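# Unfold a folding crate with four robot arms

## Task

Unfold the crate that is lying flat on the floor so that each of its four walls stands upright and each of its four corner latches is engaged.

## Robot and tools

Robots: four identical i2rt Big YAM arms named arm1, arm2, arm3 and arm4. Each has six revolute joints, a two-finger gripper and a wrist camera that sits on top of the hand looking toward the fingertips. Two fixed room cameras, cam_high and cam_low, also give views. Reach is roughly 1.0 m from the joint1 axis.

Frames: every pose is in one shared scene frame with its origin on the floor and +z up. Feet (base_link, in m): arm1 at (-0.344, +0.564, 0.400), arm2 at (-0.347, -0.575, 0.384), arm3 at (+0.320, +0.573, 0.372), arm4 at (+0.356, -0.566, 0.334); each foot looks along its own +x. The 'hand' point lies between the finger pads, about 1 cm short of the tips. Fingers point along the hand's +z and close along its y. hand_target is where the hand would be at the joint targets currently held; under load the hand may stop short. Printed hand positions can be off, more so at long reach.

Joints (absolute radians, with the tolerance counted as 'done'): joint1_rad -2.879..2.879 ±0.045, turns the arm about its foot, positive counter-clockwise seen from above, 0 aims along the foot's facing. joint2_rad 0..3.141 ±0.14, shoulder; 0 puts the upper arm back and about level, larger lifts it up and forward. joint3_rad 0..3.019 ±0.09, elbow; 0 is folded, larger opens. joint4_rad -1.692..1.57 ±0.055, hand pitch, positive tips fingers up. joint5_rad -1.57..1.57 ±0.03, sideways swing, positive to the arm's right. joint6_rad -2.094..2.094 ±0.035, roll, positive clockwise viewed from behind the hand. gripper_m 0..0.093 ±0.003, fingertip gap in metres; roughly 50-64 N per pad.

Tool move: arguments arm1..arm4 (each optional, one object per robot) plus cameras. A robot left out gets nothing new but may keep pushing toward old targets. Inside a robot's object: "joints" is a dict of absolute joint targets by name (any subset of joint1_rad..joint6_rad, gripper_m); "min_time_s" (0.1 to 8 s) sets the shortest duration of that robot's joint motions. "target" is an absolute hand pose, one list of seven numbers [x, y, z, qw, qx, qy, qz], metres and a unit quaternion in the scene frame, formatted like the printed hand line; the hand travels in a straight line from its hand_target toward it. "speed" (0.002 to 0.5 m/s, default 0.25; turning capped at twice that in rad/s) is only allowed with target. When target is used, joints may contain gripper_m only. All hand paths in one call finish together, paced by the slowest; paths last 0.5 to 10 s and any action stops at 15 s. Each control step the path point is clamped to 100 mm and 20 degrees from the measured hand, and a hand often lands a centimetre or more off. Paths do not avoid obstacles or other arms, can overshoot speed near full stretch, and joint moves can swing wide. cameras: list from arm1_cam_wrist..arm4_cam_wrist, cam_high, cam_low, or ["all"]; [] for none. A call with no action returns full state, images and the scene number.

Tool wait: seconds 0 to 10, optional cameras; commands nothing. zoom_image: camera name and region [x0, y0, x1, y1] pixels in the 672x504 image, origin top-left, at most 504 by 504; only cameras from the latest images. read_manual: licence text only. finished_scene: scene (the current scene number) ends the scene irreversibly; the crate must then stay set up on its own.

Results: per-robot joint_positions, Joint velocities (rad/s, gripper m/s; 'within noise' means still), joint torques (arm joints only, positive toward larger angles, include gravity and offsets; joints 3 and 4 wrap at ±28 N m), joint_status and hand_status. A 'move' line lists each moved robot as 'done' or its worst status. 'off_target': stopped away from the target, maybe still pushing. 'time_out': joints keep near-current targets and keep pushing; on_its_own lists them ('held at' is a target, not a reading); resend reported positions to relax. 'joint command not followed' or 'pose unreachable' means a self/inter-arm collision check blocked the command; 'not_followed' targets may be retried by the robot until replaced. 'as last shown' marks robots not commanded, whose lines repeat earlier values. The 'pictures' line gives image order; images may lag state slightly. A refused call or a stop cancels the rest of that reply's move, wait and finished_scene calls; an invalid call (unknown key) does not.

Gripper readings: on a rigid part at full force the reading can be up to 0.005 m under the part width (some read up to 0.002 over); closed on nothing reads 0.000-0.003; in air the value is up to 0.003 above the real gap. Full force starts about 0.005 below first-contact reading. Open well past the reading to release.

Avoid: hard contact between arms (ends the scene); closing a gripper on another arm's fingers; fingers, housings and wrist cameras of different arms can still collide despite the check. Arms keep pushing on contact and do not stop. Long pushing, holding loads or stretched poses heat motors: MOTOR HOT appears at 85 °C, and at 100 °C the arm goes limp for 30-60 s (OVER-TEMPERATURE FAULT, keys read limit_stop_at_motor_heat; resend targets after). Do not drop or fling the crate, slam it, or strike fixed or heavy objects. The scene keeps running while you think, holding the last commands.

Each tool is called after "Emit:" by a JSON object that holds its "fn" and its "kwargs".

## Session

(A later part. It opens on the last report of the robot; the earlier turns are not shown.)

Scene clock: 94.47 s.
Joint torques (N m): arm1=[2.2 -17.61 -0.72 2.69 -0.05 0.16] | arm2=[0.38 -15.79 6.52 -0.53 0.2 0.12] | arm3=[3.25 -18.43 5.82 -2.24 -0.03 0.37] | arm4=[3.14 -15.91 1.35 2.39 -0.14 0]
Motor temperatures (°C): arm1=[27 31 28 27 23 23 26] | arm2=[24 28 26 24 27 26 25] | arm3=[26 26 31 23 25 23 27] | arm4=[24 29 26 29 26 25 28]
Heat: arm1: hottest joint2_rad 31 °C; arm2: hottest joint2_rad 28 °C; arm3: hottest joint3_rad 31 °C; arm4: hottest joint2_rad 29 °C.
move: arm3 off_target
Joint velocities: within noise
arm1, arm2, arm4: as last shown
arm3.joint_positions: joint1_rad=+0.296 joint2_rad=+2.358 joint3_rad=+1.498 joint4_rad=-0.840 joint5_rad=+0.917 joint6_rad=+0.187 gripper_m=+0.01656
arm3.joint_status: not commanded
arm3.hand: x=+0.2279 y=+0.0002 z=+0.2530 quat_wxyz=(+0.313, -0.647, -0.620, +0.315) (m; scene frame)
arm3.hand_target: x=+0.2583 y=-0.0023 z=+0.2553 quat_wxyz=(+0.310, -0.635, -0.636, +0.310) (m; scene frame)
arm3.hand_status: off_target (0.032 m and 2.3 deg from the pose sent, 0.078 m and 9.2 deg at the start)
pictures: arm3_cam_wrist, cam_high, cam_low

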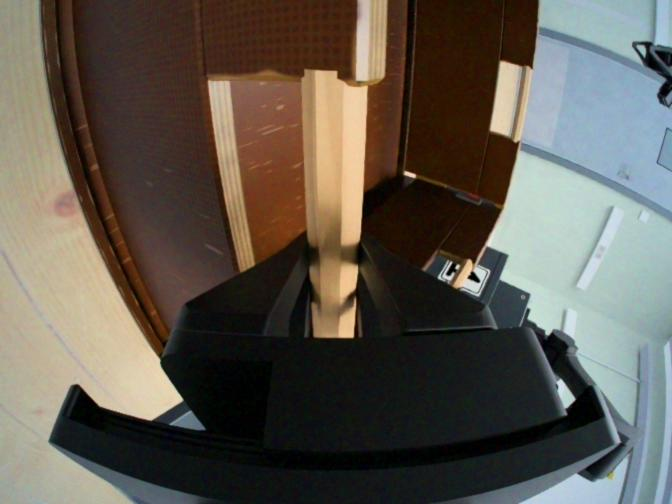

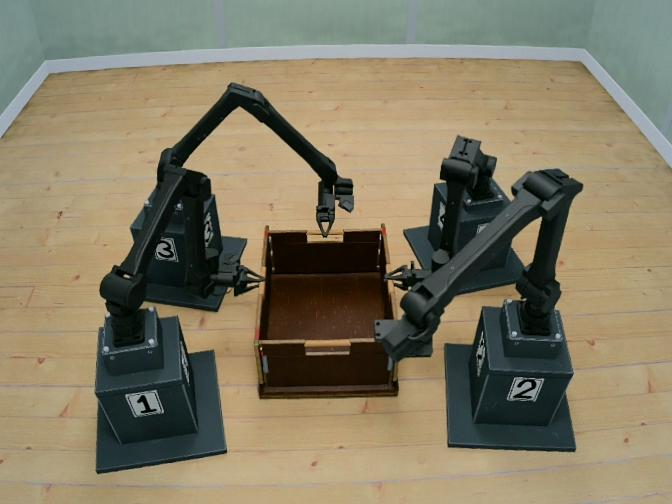

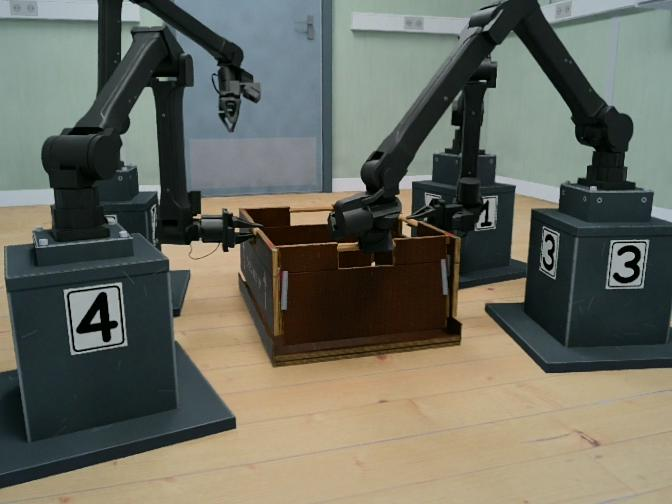

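Emit:
{"fn": "move", "kwargs": {"arm3": {"target":[0.298,-0.004,0.252,-0.354,0.612,0.612,-0.354],"speed":0.1}}}

Emit:
{"fn": "move", "kwargs": {"arm3": {"target":[0.348,-0.004,0.25,-0.37,0.602,0.602,-0.37],"speed":0.1}}}

Emit:
{"fn": "move", "kwargs": {"arm3": {"target":[0.18,-0.004,0.247,-0.36,0.61,0.61,-0.36],"speed":0.12}, "cameras": ["cam_high","cam_low"]}}

Emit:
{"fn": "zoom_image", "kwargs": {"camera": "cam_high", "region": [240, 210, 430, 410]}}

Scene clock: 97.53 s.
Joint torques (N m): arm1=[1.61 -17.96 -0.8 2.7 -0.09 0.15] | arm2=[0.44 -15.79 6.53 -0.51 0.21 0.12] | arm3=[6.01 -18.14 6.15 -2.03 0.1 0.47] | arm4=[3.19 -15.97 1.35 2.39 -0.15 0]
Motor temperatures (°C): arm1=[27 31 28 27 23 23 26] | arm2=[24 28 26 24 27 26 25] | arm3=[26 26 31 23 25 23 28] | arm4=[24 29 26 29 26 25 28]
Heat: arm1: hottest joint2_rad 31 °C; arm2: hottest joint2_rad 28 °C; arm3: hottest joint3_rad 31 °C; arm4: hottest joint2_rad 29 °C.
move: arm3 off_target
Joint velocities: within noise
arm1.joint_positions: joint1_rad=+0.909 joint2_rad=+2.650 joint3_rad=+0.874 joint4_rad=+1.552 joint5_rad=+1.143 joint6_rad=-1.365 gripper_m=+0.01718
arm1.joint_status: not commanded
arm1.hand: x=-0.0159 y=+0.2143 z=+0.2431 quat_wxyz=(+0.021, -0.021, -0.736, +0.676) (m; scene frame)
arm1.hand_target: x=-0.0074 y=+0.2237 z=+0.2424 quat_wxyz=(+0.006, -0.012, -0.736, +0.677) (m; scene frame)
arm1.hand_status: not commanded
arm2, arm4: as last shown
arm3.joint_positions: joint1_rad=+0.356 joint2_rad=+2.441 joint3_rad=+1.599 joint4_rad=-1.054 joint5_rad=+1.029 joint6_rad=+0.386 gripper_m=+0.01658
arm3.joint_status: not commanded
arm3.hand: x=+0.2506 y=+0.0007 z=+0.2539 quat_wxyz=(+0.363, -0.629, -0.592, +0.350) (m; scene frame)
arm3.hand_target: x=+0.2963 y=-0.0027 z=+0.2520 quat_wxyz=(+0.354, -0.611, -0.612, +0.355) (m; scene frame)
arm3.hand_status: off_target (0.048 m and 3.2 deg from the pose sent, 0.070 m and 7.6 deg at the start)
arm4.hand_target: x=-0.0269 y=-0.1930 z=+0.2429 quat_wxyz=(-0.691, +0.723, -0.003, +0.004) (m; scene frame)
pictures: none

Scene clock: 98.97 s.
Joint torques (N m): arm1=[2.2 -17.67 -0.85 2.71 -0.1 0.17] | arm2=[0.32 -15.85 6.52 -0.53 0.2 0.12] | arm3=[11.52 -18.43 5.97 -2.45 -0.38 0.74] | arm4=[3.14 -15.91 1.35 2.39 -0.15 -0.01]
Motor temperatures (°C): arm1=[27 31 28 27 23 23 26] | arm2=[24 28 26 24 27 26 25] | arm3=[26 26 31 24 25 23 28] | arm4=[24 29 26 29 26 25 28]
Heat: arm1: hottest joint2_rad 31 °C; arm2: hottest joint2_rad 28 °C; arm3: hottest joint3_rad 31 °C; arm4: hottest joint2_rad 29 °C.
move: arm3 off_target
Joint velocities: within noise
arm1: as last shown
arm2.joint_positions: joint1_rad=+0.701 joint2_rad=+1.668 joint3_rad=+1.211 joint4_rad=-1.418 joint5_rad=+0.439 joint6_rad=+0.625 gripper_m=+0.05989
arm2.joint_status: not commanded
arm2.hand: x=-0.4976 y=-0.1977 z=+0.4956 quat_wxyz=(-0.184, +0.685, -0.680, +0.186) (m; scene frame)
arm2.hand_target: x=-0.5000 y=-0.1986 z=+0.5009 quat_wxyz=(-0.184, +0.684, -0.682, +0.183) (m; scene frame)
arm2.hand_status: not commanded
arm3.joint_positions: joint1_rad=+0.362 joint2_rad=+2.506 joint3_rad=+1.696 joint4_rad=-1.245 joint5_rad=+1.052 joint6_rad=+0.535 gripper_m=+0.01656
arm3.joint_status: not commanded
arm3.hand: x=+0.2519 y=+0.0016 z=+0.2538 quat_wxyz=(+0.396, -0.630, -0.568, +0.350) (m; scene frame)
arm3.hand_target: x=+0.3402 y=+0.0013 z=+0.2501 quat_wxyz=(+0.370, -0.601, -0.604, +0.371) (m; scene frame)
arm3.hand_status: off_target (0.096 m and 6.3 deg from the pose sent, 0.098 m and 4.1 deg at the start)
arm4.joint_positions: joint1_rad=+0.867 joint2_rad=+2.483 joint3_rad=+0.911 joint4_rad=+1.466 joint5_rad=+1.103 joint6_rad=-1.466 gripper_m=+0.01660
arm4.joint_status: not commanded
arm4.hand: x=-0.0221 y=-0.1846 z=+0.2450 quat_wxyz=(-0.690, +0.724, -0.015, +0.007) (m; scene frame)
arm4.hand_target: x=-0.0269 y=-0.1930 z=+0.2429 quat_wxyz=(-0.691, +0.723, -0.003, +0.004) (m; scene frame)
arm4.hand_status: not commanded
pictures: none

Scene clock: 101.33 s.
Joint torques (N m): arm1=[2.08 -17.73 -0.88 2.71 -0.05 0.14] | arm2=[0.38 -15.85 6.53 -0.53 0.2 0.12] | arm3=[-8.76 -17.9 4.74 2.24 0.47 -0.91] | arm4=[3.19 -15.91 1.36 2.37 -0.15 0]
Motor temperatures (°C): arm1=[27 31 28 27 23 23 26] | arm2=[24 28 27 24 27 26 25] | arm3=[26 26 30 24 25 23 28] | arm4=[24 29 26 29 26 25 28]
Heat: arm1: hottest joint2_rad 31 °C; arm2: hottest joint2_rad 28 °C; arm3: hottest joint3_rad 30 °C; arm4: hottest joint2_rad 29 °C.
move: arm3 off_target
Joint velocities: within noise
arm1, arm2, arm4: as last shown
arm3.joint_positions: joint1_rad=+0.353 joint2_rad=+2.384 joint3_rad=+1.475 joint4_rad=-0.787 joint5_rad=+1.066 joint6_rad=+0.196 gripper_m=+0.01656
arm3.joint_status: not commanded
arm3.hand: x=+0.2458 y=-0.0007 z=+0.2542 quat_wxyz=(+0.337, -0.604, -0.613, +0.381) (m; scene frame)
arm3.hand_target: x=+0.1898 y=+0.0012 z=+0.2480 quat_wxyz=(+0.359, -0.612, -0.608, +0.356) (m; scene frame)
arm3.hand_status: off_target (0.066 m and 3.6 deg from the pose sent, 0.072 m and 6.8 deg at the start)
pictures: cam_high, cam_low

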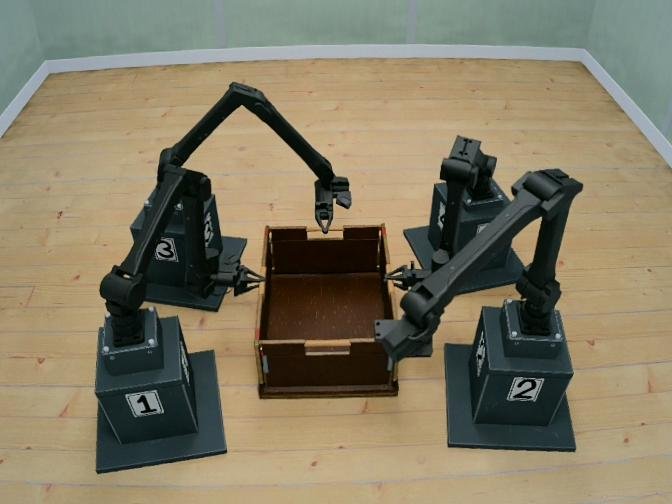

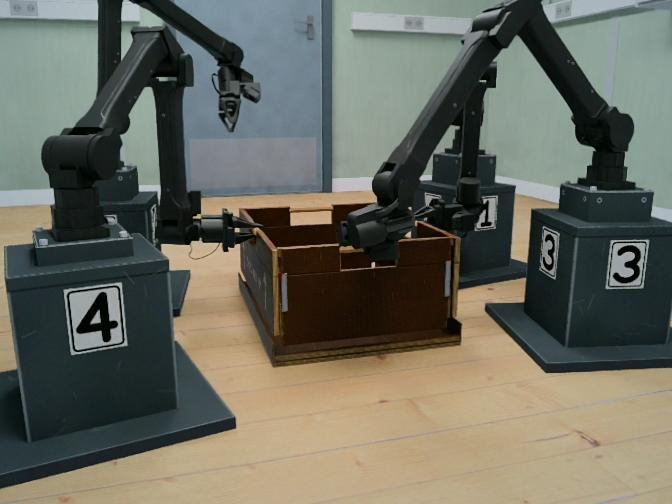

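Scaled by 2.520 from the camera's 672x504 image, which has a finer 960x720 frame.

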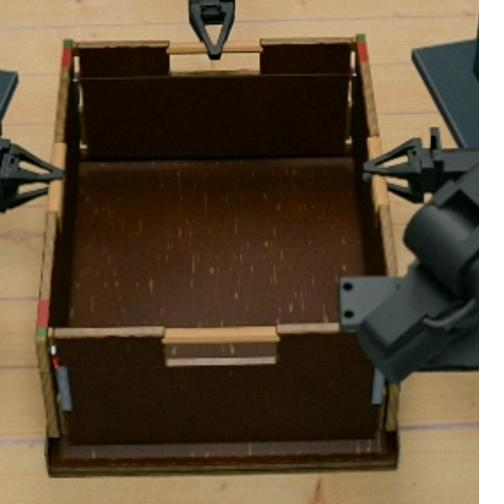

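Latched the same as before. Release all.

Emit:
{"fn": "move", "kwargs": {"arm3": {"target":[0.252,-0.002,0.255,-0.36,0.61,0.6,-0.365],"speed":0.15}}}

Emit:
{"fn": "move", "kwargs": {"arm1": {"joints":{"gripper_m":0.05}}, "arm3": {"joints":{"gripper_m":0.05}}, "arm4": {"joints":{"gripper_m":0.05}}}}

Emit:
{"fn": "move", "kwargs": {"arm1": {"target":[-0.012,0.31,0.25,0.01,-0.01,-0.738,0.674],"speed":0.15}, "arm3": {"target":[0.34,-0.002,0.36,-0.36,0.61,0.61,-0.36],"speed":0.2}, "arm4": {"target":[-0.026,-0.29,0.25,-0.69,0.724,0,0],"speed":0.15}, "cameras": ["cam_high","cam_low"]}}

Emit:
{"fn": "zoom_image", "kwargs": {"camera": "cam_high", "region": [240, 210, 430, 410]}}

Emit:
{"fn": "zoom_image", "kwargs": {"camera": "cam_low", "region": [210, 180, 480, 390]}}

Scene clock: 104.33 s.
Joint torques (N m): arm1=[1.49 -18.55 -0.76 2.81 -0.09 0.17] | arm2=[0.38 -15.85 6.53 -0.53 0.2 0.12] | arm3=[0.03 -17.32 6.22 -1.8 0.89 0.27] | arm4=[3.14 -15.97 1.35 2.37 -0.15 0]
Motor temperatures (°C): arm1=[27 31 28 27 23 23 26] | arm2=[23 28 27 24 27 26 25] | arm3=[26 27 30 24 26 23 28] | arm4=[24 29 26 29 26 25 28]
Heat: arm1: hottest joint2_rad 31 °C; arm2: hottest joint2_rad 28 °C; arm3: hottest joint3_rad 30 °C; arm4: hottest joint2_rad 29 °C.
move: arm3 done
Joint velocities: within noise
arm1, arm2, arm4: as last shown
arm3.joint_positions: joint1_rad=+0.354 joint2_rad=+2.414 joint3_rad=+1.538 joint4_rad=-0.928 joint5_rad=+1.057 joint6_rad=+0.302 gripper_m=+0.01656
arm3.joint_status: not commanded
arm3.hand: x=+0.2473 y=+0.0003 z=+0.2545 quat_wxyz=(+0.352, -0.616, -0.600, +0.368) (m; scene frame)
arm3.hand_target: x=+0.2522 y=-0.0032 z=+0.2546 quat_wxyz=(+0.359, -0.610, -0.604, +0.367) (m; scene frame)
arm3.hand_status: done (0.005 m and 1.2 deg from the pose sent, 0.006 m and 3.6 deg at the start)
pictures: none

Scene clock: 105.13 s.
Joint torques (N m): arm1=[0.5 -17.96 -0.9 2.69 0.2 0.14] | arm2=[0.38 -15.85 6.53 -0.51 0.2 0.12] | arm3=[0.67 -17.49 6.32 -0.57 0.83 0.25] | arm4=[2.61 -15.97 1.35 2.21 -0.11 0]
Motor temperatures (°C): arm1=[27 31 28 26 23 23 26] | arm2=[23 28 27 24 27 26 25] | arm3=[26 27 30 24 26 23 28] | arm4=[24 29 26 29 26 25 28]
Heat: arm1: hottest joint2_rad 31 °C; arm2: hottest joint2_rad 28 °C; arm3: hottest joint3_rad 30 °C; arm4: hottest joint2_rad 29 °C.
move: arm1 done; arm3 done; arm4 done
Joint velocities: within noise
arm1.joint_positions: joint1_rad=+0.939 joint2_rad=+2.650 joint3_rad=+0.874 joint4_rad=+1.554 joint5_rad=+1.129 joint6_rad=-1.365 gripper_m=+0.04995
arm1.joint_status: all done
arm1.hand: x=-0.0029 y=+0.2245 z=+0.2427 quat_wxyz=(+0.005, -0.005, -0.738, +0.675) (m; scene frame)
arm1.hand_target: x=-0.0029 y=+0.2269 z=+0.2420 quat_wxyz=(+0.000, -0.006, -0.737, +0.676) (m; scene frame)
arm1.hand_status: not commanded
arm2: as last shown
arm3.joint_positions: joint1_rad=+0.345 joint2_rad=+2.414 joint3_rad=+1.538 joint4_rad=-0.957 joint5_rad=+1.059 joint6_rad=+0.303 gripper_m=+0.04989
arm3.joint_status: all done
arm3.hand: x=+0.2414 y=+0.0053 z=+0.2559 quat_wxyz=(+0.364, -0.613, -0.601, +0.360) (m; scene frame)
arm3.hand_target: x=+0.2469 y=-0.0024 z=+0.2545 quat_wxyz=(+0.361, -0.613, -0.601, +0.365) (m; scene frame)
arm3.hand_status: not commanded
arm4.joint_positions: joint1_rad=+0.889 joint2_rad=+2.483 joint3_rad=+0.911 joint4_rad=+1.470 joint5_rad=+1.094 joint6_rad=-1.467 gripper_m=+0.04994
arm4.joint_status: all done
arm4.hand: x=-0.0319 y=-0.1927 z=+0.2453 quat_wxyz=(-0.690, +0.723, -0.005, -0.004) (m; scene frame)
arm4.hand_target: x=-0.0315 y=-0.1964 z=+0.2427 quat_wxyz=(-0.691, +0.723, +0.004, -0.001) (m; scene frame)
arm4.hand_status: not commanded
pictures: none

Scene clock: 107.23 s.
Joint torques (N m): arm1=[0.21 -17.61 -2.29 1.46 0.51 0.27] | arm2=[0.38 -15.85 6.54 -0.53 0.2 0.12] | arm3=[-0.85 -18.73 8.09 -1.17 0.39 0.26] | arm4=[2.32 -15.79 0.14 1.51 0.08 0.4]
Motor temperatures (°C): arm1=[27 31 27 26 23 23 26] | arm2=[23 28 27 24 27 26 25] | arm3=[26 27 30 23 26 23 28] | arm4=[24 29 26 29 26 25 28]
Heat: arm1: hottest joint2_rad 31 °C; arm2: hottest joint2_rad 28 °C; arm3: hottest joint3_rad 30 °C; arm4: hottest joint2_rad 29 °C.
move: arm1 done; arm3 off_target; arm4 done
Joint velocities: within noise
arm1.joint_positions: joint1_rad=+1.146 joint2_rad=+2.610 joint3_rad=+0.773 joint4_rad=+1.410 joint5_rad=+1.341 joint6_rad=-1.149 gripper_m=+0.04997
arm1.joint_status: not commanded
arm1.hand: x=-0.0106 y=+0.3068 z=+0.2478 quat_wxyz=(+0.010, -0.011, -0.738, +0.675) (m; scene frame)
arm1.hand_target: x=-0.0115 y=+0.3098 z=+0.2501 quat_wxyz=(+0.009, -0.011, -0.738, +0.675) (m; scene frame)
arm1.hand_status: done (0.004 m and 0.2 deg from the pose sent, 0.086 m and 0.8 deg at the start)
arm2: as last shown
arm3.joint_positions: joint1_rad=+0.509 joint2_rad=+2.311 joint3_rad=+1.638 joint4_rad=-1.406 joint5_rad=+1.003 joint6_rad=+0.549 gripper_m=+0.04990
arm3.joint_status: not commanded
arm3.hand: x=+0.3372 y=+0.0098 z=+0.3515 quat_wxyz=(+0.371, -0.598, -0.615, +0.355) (m; scene frame)
arm3.hand_target: x=+0.3429 y=-0.0027 z=+0.3598 quat_wxyz=(+0.359, -0.607, -0.610, +0.361) (m; scene frame)
arm3.hand_status: off_target (0.015 m and 2.0 deg from the pose sent, 0.144 m and 1.1 deg at the start)
arm4.joint_positions: joint1_rad=+1.090 joint2_rad=+2.464 joint3_rad=+0.799 joint4_rad=+1.496 joint5_rad=+1.301 joint6_rad=-1.427 gripper_m=+0.04995
arm4.joint_status: not commanded
arm4.hand: x=-0.0244 y=-0.2849 z=+0.2486 quat_wxyz=(-0.691, +0.723, +0.004, +0.010) (m; scene frame)
arm4.hand_target: x=-0.0240 y=-0.2869 z=+0.2511 quat_wxyz=(-0.691, +0.723, -0.002, +0.002) (m; scene frame)
arm4.hand_status: done (0.006 m and 1.2 deg from the pose sent, 0.098 m and 0.7 deg at the start)
pictures: cam_high, cam_low

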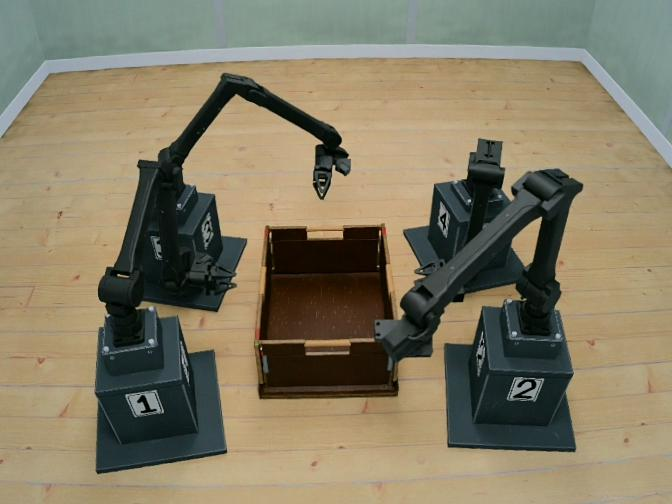

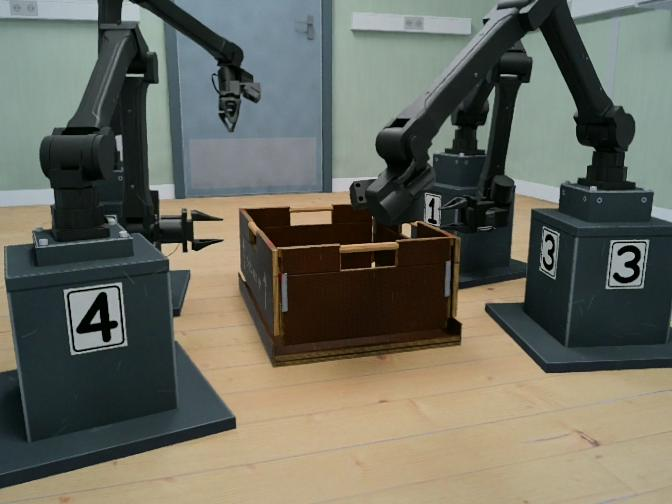

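Scaled by 2.520 from the camera's 672x504 image, which has a finer 960x720 frame.

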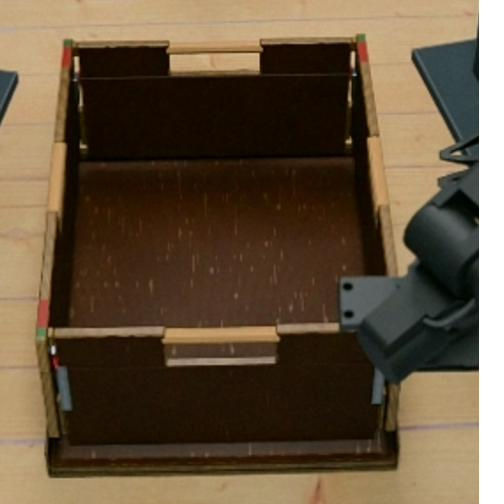

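Scaled by 1.867 from the camera's 672x504 image, which has a finer 960x720 frame.

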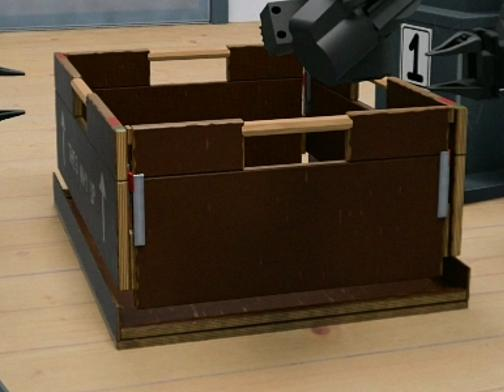

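Emit:
{"fn": "finished_scene", "kwargs": {"scene": 2}}

The scene is finished: the task was done.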